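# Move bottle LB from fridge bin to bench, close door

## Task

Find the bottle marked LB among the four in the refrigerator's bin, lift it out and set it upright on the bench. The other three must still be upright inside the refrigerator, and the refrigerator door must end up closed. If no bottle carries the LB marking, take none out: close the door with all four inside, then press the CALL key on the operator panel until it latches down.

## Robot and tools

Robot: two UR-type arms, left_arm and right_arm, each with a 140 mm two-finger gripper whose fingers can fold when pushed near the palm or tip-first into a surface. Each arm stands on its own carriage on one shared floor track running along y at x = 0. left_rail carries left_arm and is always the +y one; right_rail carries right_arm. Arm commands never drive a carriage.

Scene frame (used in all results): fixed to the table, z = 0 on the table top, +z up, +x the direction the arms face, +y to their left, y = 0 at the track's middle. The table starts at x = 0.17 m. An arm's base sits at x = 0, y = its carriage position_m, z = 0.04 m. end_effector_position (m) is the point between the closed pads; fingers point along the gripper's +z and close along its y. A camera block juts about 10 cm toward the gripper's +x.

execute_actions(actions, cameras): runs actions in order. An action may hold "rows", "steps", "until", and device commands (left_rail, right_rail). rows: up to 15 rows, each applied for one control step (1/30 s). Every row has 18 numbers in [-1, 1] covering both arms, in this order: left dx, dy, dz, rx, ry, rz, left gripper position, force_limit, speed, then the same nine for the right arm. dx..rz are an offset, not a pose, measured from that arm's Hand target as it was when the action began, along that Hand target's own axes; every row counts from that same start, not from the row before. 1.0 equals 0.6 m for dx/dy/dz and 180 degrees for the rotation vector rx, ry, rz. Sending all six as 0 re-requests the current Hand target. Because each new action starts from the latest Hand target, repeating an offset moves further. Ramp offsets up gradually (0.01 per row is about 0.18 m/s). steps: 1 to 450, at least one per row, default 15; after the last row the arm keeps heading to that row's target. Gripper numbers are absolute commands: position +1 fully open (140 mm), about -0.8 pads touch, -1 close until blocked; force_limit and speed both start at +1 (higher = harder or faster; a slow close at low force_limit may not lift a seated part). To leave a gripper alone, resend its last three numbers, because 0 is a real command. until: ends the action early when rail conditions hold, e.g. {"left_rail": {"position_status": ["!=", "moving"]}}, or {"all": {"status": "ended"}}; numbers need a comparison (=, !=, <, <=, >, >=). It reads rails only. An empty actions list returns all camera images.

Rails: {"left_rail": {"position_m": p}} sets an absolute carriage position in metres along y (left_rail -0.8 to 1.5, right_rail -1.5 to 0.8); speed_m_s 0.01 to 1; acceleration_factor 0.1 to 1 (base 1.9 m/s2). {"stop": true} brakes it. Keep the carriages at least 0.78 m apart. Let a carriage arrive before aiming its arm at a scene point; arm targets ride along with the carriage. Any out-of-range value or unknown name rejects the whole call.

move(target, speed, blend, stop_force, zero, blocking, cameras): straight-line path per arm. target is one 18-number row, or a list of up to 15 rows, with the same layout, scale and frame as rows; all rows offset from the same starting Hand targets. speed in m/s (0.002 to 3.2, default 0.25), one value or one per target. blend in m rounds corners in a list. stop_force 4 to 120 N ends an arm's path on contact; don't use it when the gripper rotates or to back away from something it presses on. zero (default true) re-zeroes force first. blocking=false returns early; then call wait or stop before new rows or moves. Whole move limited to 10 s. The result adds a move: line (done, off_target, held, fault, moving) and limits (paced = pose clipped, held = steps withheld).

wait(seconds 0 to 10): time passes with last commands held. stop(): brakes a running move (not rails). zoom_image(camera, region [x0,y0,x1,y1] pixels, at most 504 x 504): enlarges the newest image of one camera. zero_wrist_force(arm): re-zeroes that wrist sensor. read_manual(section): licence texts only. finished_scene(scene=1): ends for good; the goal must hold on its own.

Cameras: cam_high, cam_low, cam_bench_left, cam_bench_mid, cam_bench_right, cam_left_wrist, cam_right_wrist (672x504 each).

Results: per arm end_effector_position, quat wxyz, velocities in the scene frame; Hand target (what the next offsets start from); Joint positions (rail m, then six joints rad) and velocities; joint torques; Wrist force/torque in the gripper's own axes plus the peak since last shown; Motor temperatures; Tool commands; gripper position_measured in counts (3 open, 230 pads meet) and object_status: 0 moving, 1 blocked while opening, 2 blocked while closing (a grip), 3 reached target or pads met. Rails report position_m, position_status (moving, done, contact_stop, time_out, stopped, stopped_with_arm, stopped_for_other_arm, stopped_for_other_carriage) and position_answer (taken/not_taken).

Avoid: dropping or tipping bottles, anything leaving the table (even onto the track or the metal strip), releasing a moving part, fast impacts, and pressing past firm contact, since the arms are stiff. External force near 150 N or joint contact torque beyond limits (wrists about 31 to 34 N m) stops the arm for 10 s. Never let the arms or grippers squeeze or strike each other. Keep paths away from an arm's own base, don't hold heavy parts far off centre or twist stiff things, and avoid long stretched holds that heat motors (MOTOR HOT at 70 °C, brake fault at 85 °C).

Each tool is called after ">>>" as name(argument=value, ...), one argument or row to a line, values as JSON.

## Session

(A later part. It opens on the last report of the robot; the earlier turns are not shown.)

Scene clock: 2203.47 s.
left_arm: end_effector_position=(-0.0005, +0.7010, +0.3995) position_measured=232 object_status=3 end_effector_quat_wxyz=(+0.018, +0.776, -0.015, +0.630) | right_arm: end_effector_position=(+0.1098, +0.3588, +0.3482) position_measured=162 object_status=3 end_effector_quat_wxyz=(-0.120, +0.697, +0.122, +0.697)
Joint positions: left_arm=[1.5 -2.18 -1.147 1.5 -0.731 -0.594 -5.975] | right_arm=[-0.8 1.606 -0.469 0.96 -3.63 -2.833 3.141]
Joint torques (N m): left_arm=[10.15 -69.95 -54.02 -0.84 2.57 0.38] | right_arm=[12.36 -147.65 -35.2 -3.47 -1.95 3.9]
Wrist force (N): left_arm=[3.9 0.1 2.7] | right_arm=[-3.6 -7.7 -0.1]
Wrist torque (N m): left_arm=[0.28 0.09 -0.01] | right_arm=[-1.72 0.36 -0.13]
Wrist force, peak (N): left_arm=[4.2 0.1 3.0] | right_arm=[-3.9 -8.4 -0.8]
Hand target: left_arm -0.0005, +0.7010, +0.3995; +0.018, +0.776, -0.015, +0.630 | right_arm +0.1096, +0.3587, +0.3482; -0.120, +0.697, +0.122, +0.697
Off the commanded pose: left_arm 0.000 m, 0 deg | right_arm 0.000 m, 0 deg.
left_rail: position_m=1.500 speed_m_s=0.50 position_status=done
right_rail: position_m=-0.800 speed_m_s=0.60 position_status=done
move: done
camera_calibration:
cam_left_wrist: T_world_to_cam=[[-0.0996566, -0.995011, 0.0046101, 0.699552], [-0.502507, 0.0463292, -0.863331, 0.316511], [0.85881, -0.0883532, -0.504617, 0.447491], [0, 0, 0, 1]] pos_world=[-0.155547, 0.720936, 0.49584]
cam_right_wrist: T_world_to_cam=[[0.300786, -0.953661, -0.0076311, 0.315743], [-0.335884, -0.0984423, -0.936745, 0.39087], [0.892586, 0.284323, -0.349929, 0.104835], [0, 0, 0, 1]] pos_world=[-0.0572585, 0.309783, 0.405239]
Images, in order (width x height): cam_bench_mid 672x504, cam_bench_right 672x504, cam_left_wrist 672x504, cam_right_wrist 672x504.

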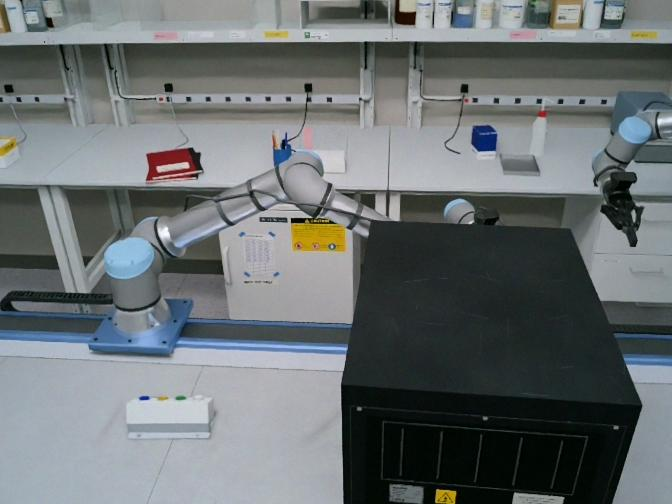

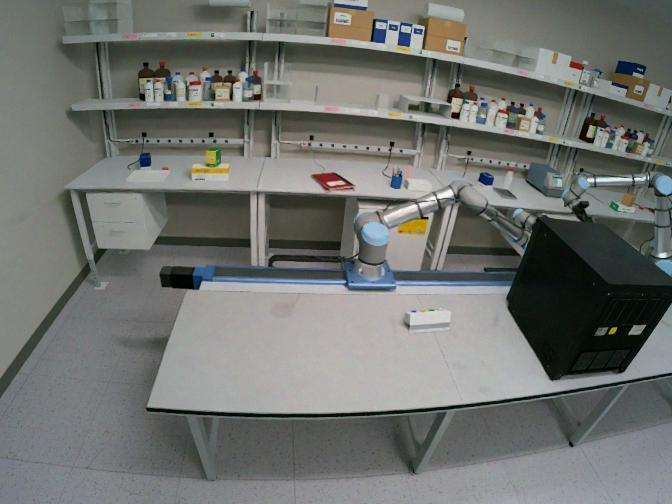

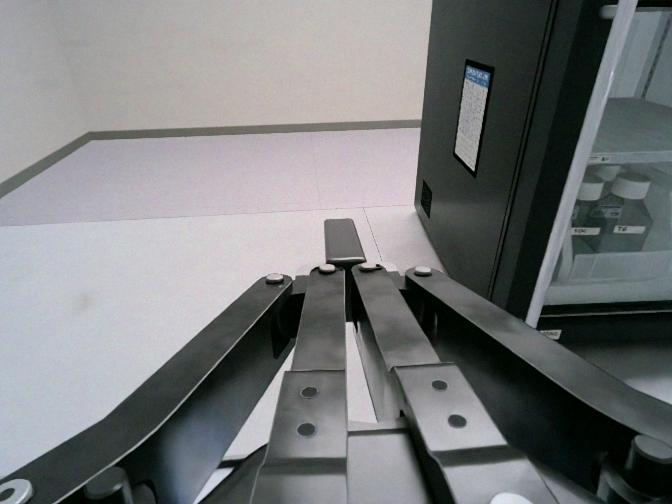

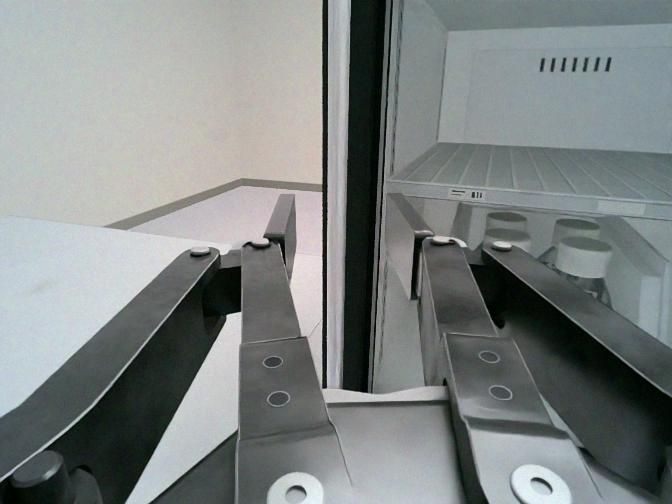

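>>> execute_actions(
  actions=[
    {"right_rail": {"position_m": -1.15, "speed_m_s": 0.4, "acceleration_factor": 0.3}, "steps": 200, "until": {"right_rail": {"position_status": ["!=", "moving"]}}},
  ],
  cameras=["cam_right_wrist", "cam_high", "cam_bench_mid"],
)

Scene clock: 2226.53 s.
left_arm: end_effector_position=(-0.0005, +0.7010, +0.3995) position_measured=232 object_status=3 end_effector_quat_wxyz=(+0.018, +0.776, -0.015, +0.630) | right_arm: end_effector_position=(+0.1095, +0.0087, +0.3482) position_measured=162 object_status=3 end_effector_quat_wxyz=(-0.120, +0.697, +0.122, +0.697)
Joint positions: left_arm=[1.5 -2.18 -1.147 1.5 -0.731 -0.594 -5.975] | right_arm=[-1.15 1.606 -0.469 0.96 -3.63 -2.833 3.141]
Joint torques (N m): left_arm=[7.92 -70.46 -54.41 -0.77 2.54 0.45] | right_arm=[2.35 -143.24 -42.8 -1.31 0.04 3.92]
Wrist force (N): left_arm=[3.9 0.9 2.6] | right_arm=[-3.8 -7.8 -0.7]
Wrist torque (N m): left_arm=[0.46 0.09 -0.01] | right_arm=[-1.75 0.42 -0.12]
Wrist force, peak (N): left_arm=[4.2 0.5 2.8] | right_arm=[-3.9 -9.2 -0.3]
Hand target: left_arm -0.0005, +0.7010, +0.3995; +0.018, +0.776, -0.015, +0.630 | right_arm +0.1096, +0.0087, +0.3482; -0.120, +0.697, +0.122, +0.697
Tool commands: left_gripper/position=-1.0 left_gripper/force_limit=+0.0 left_gripper/speed=-1.0 right_gripper/position=-0.26 right_gripper/force_limit=-0.05 right_gripper/speed=-1.0
Off the commanded pose: left_arm 0.000 m, 0 deg | right_arm 0.000 m, 0 deg.
left_rail: position_m=1.500 speed_m_s=0.50 position_status=done
right_rail: position_m=-1.150 speed_m_s=0.40 position_status=done
camera_calibration:
cam_right_wrist: T_world_to_cam=[[0.300812, -0.953653, -0.00764174, -0.0180377], [-0.335914, -0.0984517, -0.936733, 0.356297], [0.892566, 0.284348, -0.349961, 0.204657], [0, 0, 0, 1]] pos_world=[-0.0575585, -0.0403174, 0.40524]
Images, in order (width x height): cam_high 672x504, cam_bench_mid 672x504, cam_right_wrist 672x504.

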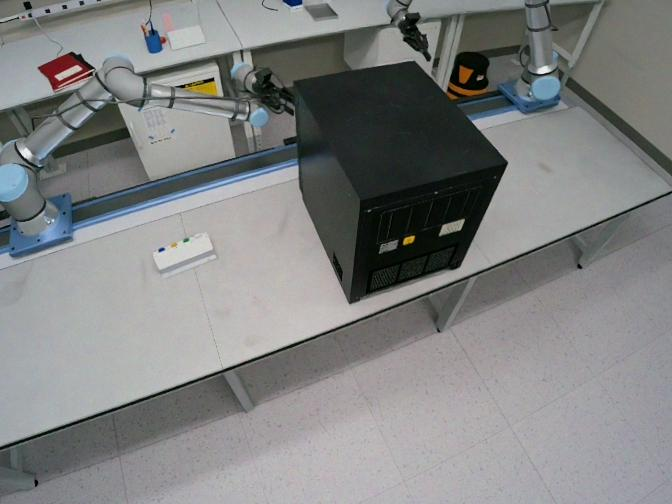

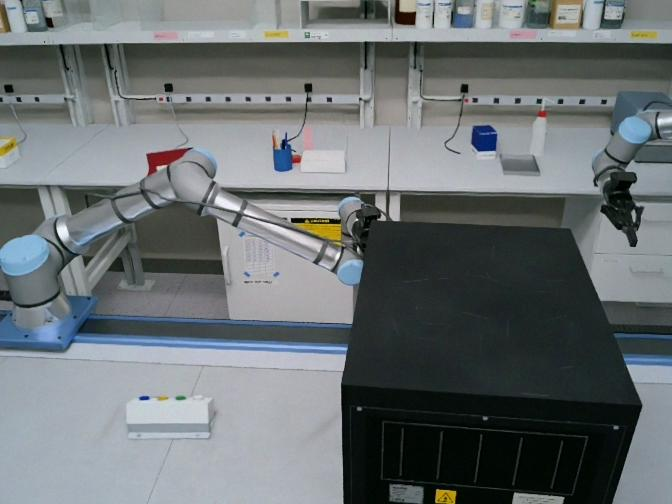

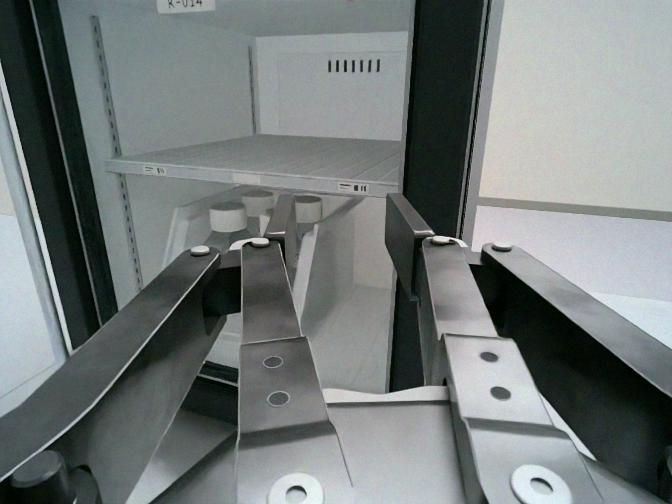

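>>> move(
  target=[0,0,0,0,0,0,-1,0,-1, -0.0303,0.6809,-0.1192,0,-0.0833,0,-1,-0.05,-1],
  speed=0.15,
)

Scene clock: 2233.30 s.
left_arm: end_effector_position=(-0.0005, +0.7010, +0.3995) position_measured=232 object_status=3 end_effector_quat_wxyz=(+0.018, +0.776, -0.015, +0.630) | right_arm: end_effector_position=(+0.1798, -0.4000, +0.3310) position_measured=231 object_status=3 end_effector_quat_wxyz=(-0.103, +0.782, +0.136, +0.600)
Joint positions: left_arm=[1.5 -2.18 -1.147 1.5 -0.731 -0.594 -5.975] | right_arm=[-1.15 1.501 -1.18 2.138 -3.509 -2.657 3.674]
Joint torques (N m): left_arm=[5.83 -70.29 -54.24 -0.51 2.45 0.51] | right_arm=[-12.1 -90.49 -24.74 -0.92 1.11 4.46]
Wrist force (N): left_arm=[3.6 0.4 2.8] | right_arm=[-4.1 -7.5 -0.8]
Wrist torque (N m): left_arm=[0.35 0.15 -0.01] | right_arm=[-1.71 0.54 -0.28]
Wrist force, peak (N): left_arm=[4.0 0.7 3.0] | right_arm=[-4.6 -9.4 -0.7]
Hand target: left_arm -0.0005, +0.7010, +0.3995; +0.018, +0.776, -0.015, +0.630 | right_arm +0.1798, -0.4001, +0.3310; -0.103, +0.782, +0.136, +0.600
Off the commanded pose: left_arm 0.000 m, 0 deg | right_arm 0.000 m, 0 deg.
left_rail: position_m=1.500 speed_m_s=0.50 position_status=done
right_rail: position_m=-1.150 speed_m_s=0.40 position_status=done
move: done

>>> move(
  target=[0,0,0,0,0,0,-1,0,-1, -0.1049,0.4083,0.1344,0,-0.1389,0,-1,-0.05,-1],
  speed=0.12,
  cameras=["cam_right_wrist"],
)

Scene clock: 2240.07 s.
left_arm: end_effector_position=(-0.0005, +0.7010, +0.3995) position_measured=232 object_status=3 end_effector_quat_wxyz=(+0.018, +0.776, -0.015, +0.630) | right_arm: end_effector_position=(+0.3202, -0.6102, +0.2499) position_measured=231 object_status=3 end_effector_quat_wxyz=(-0.071, +0.893, +0.155, +0.416)
Joint positions: left_arm=[1.5 -2.18 -1.147 1.5 -0.731 -0.594 -5.975] | right_arm=[-1.15 1.018 -1.606 2.5 -3.213 -2.071 3.615]
Joint torques (N m): left_arm=[8.48 -71.51 -54.03 -0.91 2.51 0.68] | right_arm=[-16.39 -50.33 -27.99 -2.4 1.55 -3.51]
Wrist force (N): left_arm=[3.9 0.7 2.9] | right_arm=[-5.1 -6.8 -1.0]
Wrist torque (N m): left_arm=[0.42 0.08 -0.01] | right_arm=[-1.61 0.92 -0.14]
Wrist force, peak (N): left_arm=[4.1 0.6 2.7] | right_arm=[-4.5 -8.8 -1.3]
Hand target: left_arm -0.0005, +0.7010, +0.3995; +0.018, +0.776, -0.015, +0.630 | right_arm +0.3203, -0.6102, +0.2499; -0.071, +0.893, +0.155, +0.416
Off the commanded pose: left_arm 0.000 m, 0 deg | right_arm 0.000 m, 0 deg.
left_rail: position_m=1.500 speed_m_s=0.50 position_status=done
right_rail: position_m=-1.150 speed_m_s=0.40 position_status=done
move: done
camera_calibration:
cam_right_wrist: T_world_to_cam=[[0.30309, -0.952771, 0.0190629, -0.679191], [-0.826085, -0.272657, -0.493196, 0.213982], [0.475101, 0.133735, -0.869709, 0.329767], [0, 0, 0, 1]] pos_world=[0.225951, -0.632872, 0.405284]
Images, in order (width x height): cam_right_wrist 672x504.

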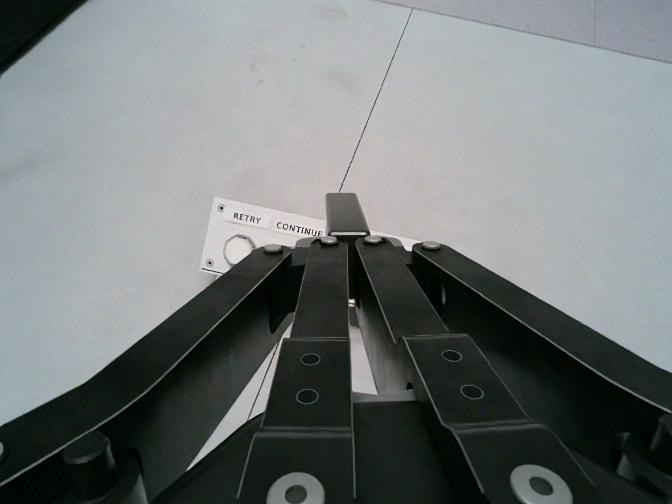

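>>> move(
  target=[0,0,0,0,0,0,-1,0,-1, -0.1357,-0.0045,-0.1612,0,0,0,-1,-0.05,-1],
  speed=0.1,
  cameras=["cam_right_wrist"],
)

Scene clock: 2245.83 s.
left_arm: end_effector_position=(-0.0005, +0.7010, +0.3995) position_measured=232 object_status=3 end_effector_quat_wxyz=(+0.018, +0.776, -0.015, +0.630) | right_arm: end_effector_position=(+0.2004, -0.6502, +0.2497) position_measured=231 object_status=3 end_effector_quat_wxyz=(-0.071, +0.893, +0.155, +0.416)
Joint positions: left_arm=[1.5 -2.18 -1.147 1.5 -0.731 -0.594 -5.975] | right_arm=[-1.15 1.247 -1.734 2.579 -3.05 -2.217 3.825]
Joint torques (N m): left_arm=[8.29 -69.25 -54.07 -0.77 2.33 0.47] | right_arm=[10.31 -41.32 -30.87 -2.42 -3.63 4.03]
Wrist force (N): left_arm=[3.5 0.5 2.7] | right_arm=[-5.0 -7.0 -1.0]
Wrist torque (N m): left_arm=[0.37 0.16 -0.01] | right_arm=[-1.66 0.90 -0.26]
Wrist force, peak (N): left_arm=[3.9 0.6 3.0] | right_arm=[-5.5 -7.3 -1.2]
Hand target: left_arm -0.0005, +0.7010, +0.3995; +0.018, +0.776, -0.015, +0.630 | right_arm +0.2003, -0.6503, +0.2498; -0.071, +0.893, +0.155, +0.416
Off the commanded pose: left_arm 0.000 m, 0 deg | right_arm 0.000 m, 0 deg.
left_rail: position_m=1.500 speed_m_s=0.50 position_status=done
right_rail: position_m=-1.150 speed_m_s=0.40 position_status=done
move: done
camera_calibration:
cam_right_wrist: T_world_to_cam=[[0.303188, -0.95274, 0.0190837, -0.681081], [-0.826117, -0.27277, -0.493079, 0.103866], [0.474982, 0.13373, -0.869775, 0.391909], [0, 0, 0, 1]] pos_world=[0.106151, -0.672972, 0.405084]
Images, in order (width x height): cam_right_wrist 672x504.

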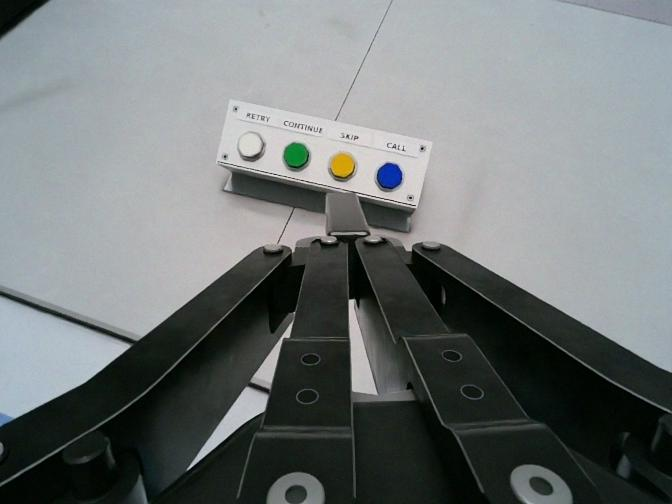

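>>> zoom_image(
  camera="cam_right_wrist",
  region=[205, 85, 445, 240],
)

Scaled by 2.100 from the camera's 672x504 image, which has a finer 960x720 frame.

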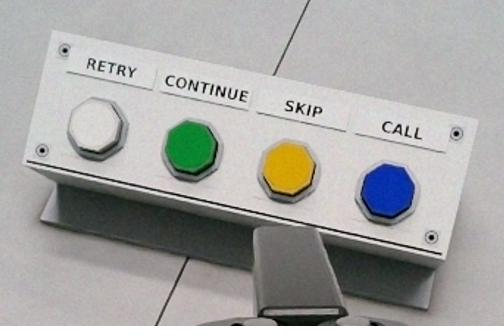

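>>> move(
  target=[0,0,0,0,0,0,-1,0,-1, 0.05,0.0671,0.2093,-0.061,-0.1155,0.0752,-1,-0.05,-1],
  speed=0.08,
  cameras=["cam_right_wrist"],
)

Scene clock: 2282.77 s.
left_arm: end_effector_position=(-0.0005, +0.7010, +0.3995) position_measured=232 object_status=3 end_effector_quat_wxyz=(+0.018, +0.776, -0.015, +0.630) | right_arm: end_effector_position=(+0.3226, -0.6494, +0.1921) position_measured=231 object_status=3 end_effector_quat_wxyz=(-0.005, +0.968, +0.020, +0.251)
Joint positions: left_arm=[1.5 -2.18 -1.147 1.5 -0.731 -0.594 -5.975] | right_arm=[-1.15 0.92 -1.653 2.384 -2.643 -1.954 3.953]
Joint torques (N m): left_arm=[7.01 -69.77 -53.95 -0.63 2.14 0.29] | right_arm=[-13.86 -20.53 -48.25 -1.64 1.43 4.15]
Wrist force (N): left_arm=[3.7 0.5 2.5] | right_arm=[-5.6 -6.5 -0.4]
Wrist torque (N m): left_arm=[0.38 0.12 -0.01] | right_arm=[-1.52 1.12 -0.23]
Wrist force, peak (N): left_arm=[4.1 0.4 2.9] | right_arm=[-5.3 -7.5 -0.7]
Hand target: left_arm -0.0005, +0.7010, +0.3995; +0.018, +0.776, -0.015, +0.630 | right_arm +0.3227, -0.6494, +0.1920; -0.005, +0.968, +0.020, +0.251
Off the commanded pose: left_arm 0.000 m, 0 deg | right_arm 0.000 m, 0 deg.
left_rail: position_m=1.500 speed_m_s=0.50 position_status=done
right_rail: position_m=-1.150 speed_m_s=0.40 position_status=done
move: done
camera_calibration:
cam_right_wrist: T_world_to_cam=[[0.0140355, -0.999506, 0.0281201, -0.655044], [-0.988522, -0.018101, -0.149986, 0.328427], [0.150421, -0.0256923, -0.988288, 0.307587], [0, 0, 0, 1]] pos_world=[0.287583, -0.640873, 0.371664]
Images, in order (width x height): cam_right_wrist 672x504.

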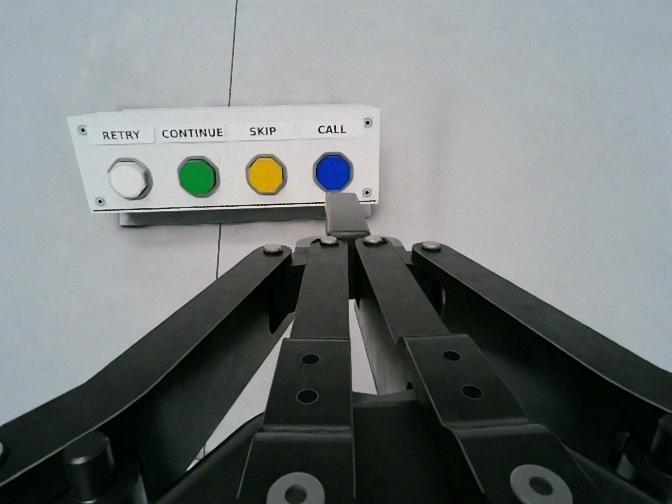

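>>> move(
  target=[0,0,0,0,0,0,-1,0,-1, 0.0075,-0.0018,0.125,0,0,0,-1,-0.05,-1],
  speed=0.05,
  stop_force=10,
  cameras=["cam_right_wrist", "cam_bench_mid"],
)

Scene clock: 2298.17 s.
left_arm: end_effector_position=(-0.0005, +0.7010, +0.3995) position_measured=232 object_status=3 end_effector_quat_wxyz=(+0.018, +0.776, -0.015, +0.630) | right_arm: end_effector_position=(+0.3629, -0.6467, +0.1287) position_measured=231 object_status=3 end_effector_quat_wxyz=(-0.005, +0.968, +0.020, +0.251)
Joint positions: left_arm=[1.5 -2.18 -1.147 1.5 -0.731 -0.594 -5.975] | right_arm=[-1.15 0.86 -1.508 2.409 -2.835 -1.933 3.893]
Joint torques (N m): left_arm=[5.24 -72.26 -53.61 -0.91 1.84 0.4] | right_arm=[-14.58 -27.15 -27.76 -9.16 1.2 -3.59]
Wrist force (N): left_arm=[3.6 0.6 2.6] | right_arm=[-5.6 -6.4 -0.7]
Wrist torque (N m): left_arm=[0.40 0.15 -0.01] | right_arm=[-1.52 1.13 -0.07]
Wrist force, peak (N): left_arm=[4.2 0.6 2.8] | right_arm=[-6.0 -7.2 -0.6]
Hand target: left_arm -0.0005, +0.7010, +0.3995; +0.018, +0.776, -0.015, +0.630 | right_arm +0.3629, -0.6467, +0.1287; -0.005, +0.968, +0.020, +0.251
Off the commanded pose: left_arm 0.000 m, 0 deg | right_arm 0.000 m, 0 deg.
left_rail: position_m=1.500 speed_m_s=0.50 position_status=done
right_rail: position_m=-1.150 speed_m_s=0.40 position_status=done
move: done
camera_calibration:
cam_right_wrist: T_world_to_cam=[[0.0138275, -0.999507, 0.0281846, -0.651081], [-0.988557, -0.0178996, -0.149781, 0.35898], [0.150211, -0.025791, -0.988317, 0.238937], [0, 0, 0, 1]] pos_world=[0.327984, -0.638172, 0.308264]
Images, in order (width x height): cam_bench_mid 672x504, cam_right_wrist 672x504.

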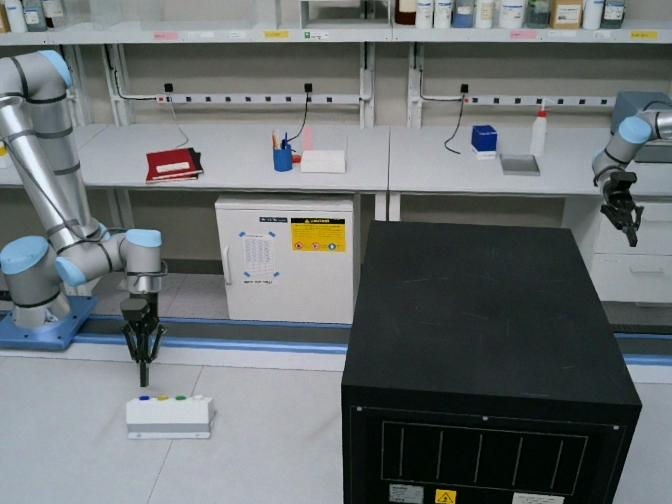

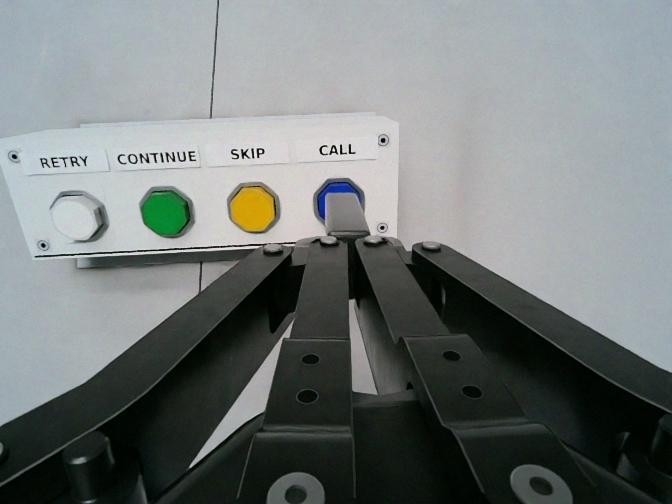

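>>> move(
  target=[0,0,0,0,0,0,-1,0,-1, -0.002,0,0.085,0,0,0,-1,-0.05,-1],
  speed=0.01,
  stop_force=20,
  cameras=["cam_right_wrist"],
)

Scene clock: 2308.57 s.
left_arm: end_effector_position=(-0.0005, +0.7010, +0.3995) position_measured=232 object_status=3 end_effector_quat_wxyz=(+0.018, +0.776, -0.015, +0.630) | right_arm: end_effector_position=(+0.3793, -0.6460, +0.0975) position_measured=231 object_status=3 end_effector_quat_wxyz=(-0.005, +0.968, +0.020, +0.251)
Joint positions: left_arm=[1.5 -2.18 -1.147 1.5 -0.731 -0.594 -5.975] | right_arm=[-1.15 0.837 -1.433 2.417 -2.925 -1.925 3.87]
Joint torques (N m): left_arm=[5.69 -70.83 -52.85 -0.61 2 0.53] | right_arm=[7.42 -52.14 -34.28 -0.84 -1.45 3.99]
Wrist force (N): left_arm=[3.7 0.5 2.9] | right_arm=[-6.2 -2.5 -24.2]
Wrist torque (N m): left_arm=[0.36 0.13 -0.01] | right_arm=[-1.62 1.48 -0.04]
Wrist force, peak (N): left_arm=[4.3 0.6 2.8] | right_arm=[-10.4 0.9 -45.9]
Hand target: left_arm -0.0005, +0.7010, +0.3995; +0.018, +0.776, -0.015, +0.630 | right_arm +0.3793, -0.6460, +0.0975; -0.005, +0.968, +0.020, +0.251 (not the last commanded pose)
Off the commanded pose: left_arm 0.000 m, 0 deg | right_arm 0.016 m, 0 deg.
left_rail: position_m=1.500 speed_m_s=0.50 position_status=done
right_rail: position_m=-1.150 speed_m_s=0.40 position_status=done
move: contact (right_arm)
camera_calibration:
cam_right_wrist: T_world_to_cam=[[0.0138271, -0.999507, 0.0281876, -0.649731], [-0.988555, -0.0179, -0.149795, 0.370451], [0.150226, -0.0257938, -0.988315, 0.205762], [0, 0, 0, 1]] pos_world=[0.344284, -0.637472, 0.277164]
Images, in order (width x height): cam_right_wrist 672x504.

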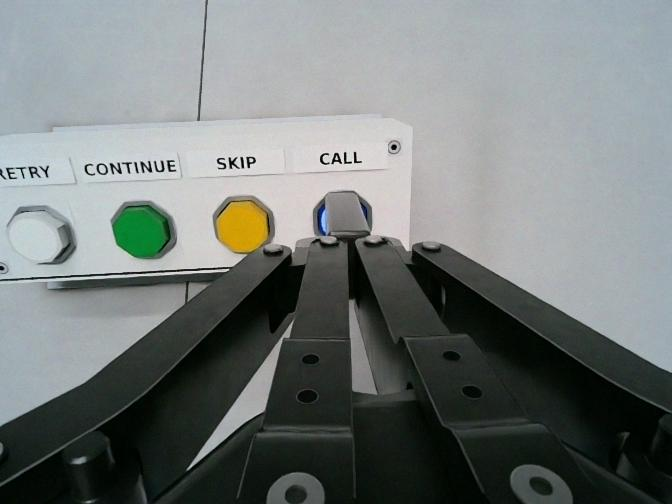

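>>> move(
  target=[0,0,0,0,0,0,-1,0,-1, 0,0,-0.14,0,0,0,-1,-0.05,-1],
  speed=0.05,
  cameras=["cam_right_wrist"],
)

>>> zoom_image(
  camera="cam_right_wrist",
  region=[50, 90, 400, 230],
)

Scene clock: 2313.33 s.
left_arm: end_effector_position=(-0.0005, +0.7010, +0.3995) position_measured=232 object_status=3 end_effector_quat_wxyz=(+0.018, +0.776, -0.015, +0.630) | right_arm: end_effector_position=(+0.3386, -0.6477, +0.1709) position_measured=231 object_status=3 end_effector_quat_wxyz=(-0.005, +0.968, +0.020, +0.251)
Joint positions: left_arm=[1.5 -2.18 -1.147 1.5 -0.731 -0.594 -5.975] | right_arm=[-1.15 0.896 -1.604 2.392 -2.709 -1.946 3.93]
Joint torques (N m): left_arm=[5 -70.2 -52.9 -0.94 1.82 0.37] | right_arm=[11.17 -57.87 -45.58 -2.31 -3.38 4.12]
Wrist force (N): left_arm=[3.6 0.3 2.6] | right_arm=[-5.9 -6.3 -0.7]
Wrist torque (N m): left_arm=[0.33 0.16 -0.01] | right_arm=[-1.48 1.20 -0.23]
Wrist force, peak (N): left_arm=[4.0 0.5 2.9] | right_arm=[-5.8 -2.6 -24.8]
Hand target: left_arm -0.0005, +0.7010, +0.3995; +0.018, +0.776, -0.015, +0.630 | right_arm +0.3385, -0.6477, +0.1710; -0.005, +0.968, +0.020, +0.251
Off the commanded pose: left_arm 0.000 m, 0 deg | right_arm 0.000 m, 0 deg.
left_rail: position_m=1.500 speed_m_s=0.50 position_status=done
right_rail: position_m=-1.150 speed_m_s=0.40 position_status=done
move: done
camera_calibration:
cam_right_wrist: T_world_to_cam=[[0.0138271, -0.999507, 0.0281876, -0.652937], [-0.988555, -0.0179, -0.149795, 0.341181], [0.150226, -0.0257938, -0.988315, 0.284375], [0, 0, 0, 1]] pos_world=[0.303584, -0.639172, 0.350564]
Images, in order (width x height): cam_right_wrist 672x504.

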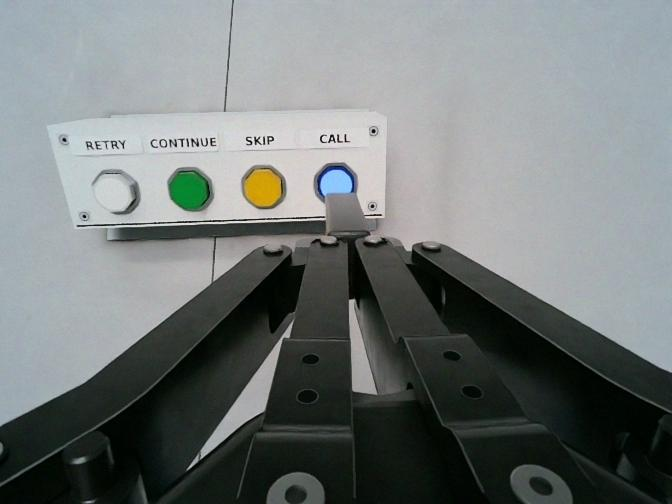

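Scaled by 1.440 from the camera's 672x504 image, which has a finer 960x720 frame.

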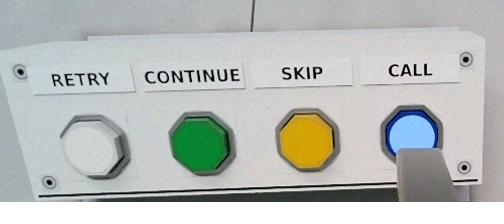

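>>> wait(
  seconds=0.1,
  cameras=["cam_left_wrist"],
)

>>> zoom_image(
  camera="cam_left_wrist",
  region=[420, 0, 672, 360],
)

Scene clock: 2318.17 s.
left_arm: end_effector_position=(-0.0005, +0.7010, +0.3995) position_measured=232 object_status=3 end_effector_quat_wxyz=(+0.018, +0.776, -0.015, +0.630) | right_arm: end_effector_position=(+0.3385, -0.6477, +0.1710) position_measured=231 object_status=3 end_effector_quat_wxyz=(-0.005, +0.968, +0.020, +0.251)
Joint positions: left_arm=[1.5 -2.18 -1.147 1.5 -0.731 -0.594 -5.975] | right_arm=[-1.15 0.896 -1.604 2.392 -2.709 -1.946 3.93]
Joint torques (N m): left_arm=[7.24 -70.86 -52.76 -0.72 2.05 0.58] | right_arm=[12.18 -55.41 -45.72 -2.02 -3.42 4.08]
Wrist force (N): left_arm=[3.8 0.6 2.6] | right_arm=[-5.9 -6.6 -0.9]
Wrist torque (N m): left_arm=[0.40 0.12 -0.01] | right_arm=[-1.57 1.19 -0.23]
Wrist force, peak (N): left_arm=[4.2 0.6 2.6] | right_arm=[-6.2 -6.9 -0.8]
Hand target: left_arm -0.0005, +0.7010, +0.3995; +0.018, +0.776, -0.015, +0.630 | right_arm +0.3385, -0.6477, +0.1710; -0.005, +0.968, +0.020, +0.251
Tool commands: left_gripper/position=-1.0 left_gripper/force_limit=+0.0 left_gripper/speed=-1.0 right_gripper/position=-1.0 right_gripper/force_limit=-0.05 right_gripper/speed=-1.0
Off the commanded pose: left_arm 0.000 m, 0 deg | right_arm 0.000 m, 0 deg.
left_rail: position_m=1.500 speed_m_s=0.50 position_status=done
right_rail: position_m=-1.150 speed_m_s=0.40 position_status=done
wait: 0.10 s; at rest from the start
camera_calibration:
cam_left_wrist: T_world_to_cam=[[-0.0996566, -0.995011, 0.0046101, 0.699552], [-0.502507, 0.0463292, -0.863331, 0.316511], [0.85881, -0.0883532, -0.504617, 0.447491], [0, 0, 0, 1]] pos_world=[-0.155547, 0.720936, 0.49584]
Images, in order (width x height): cam_left_wrist 672x504.

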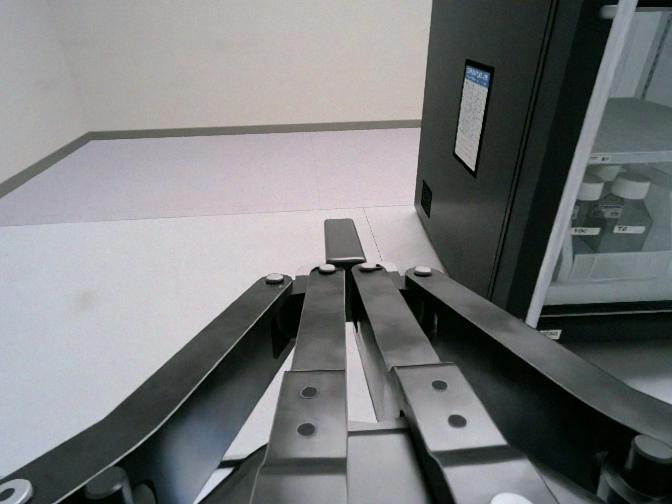

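Scaled by 1.400 from the camera's 672x504 image, which has a finer 960x720 frame.

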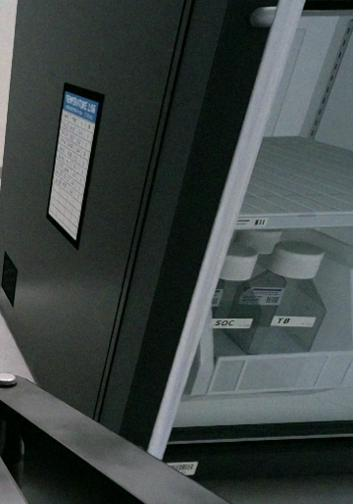

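>>> finished_scene(
)

The scene is finished: the task was done.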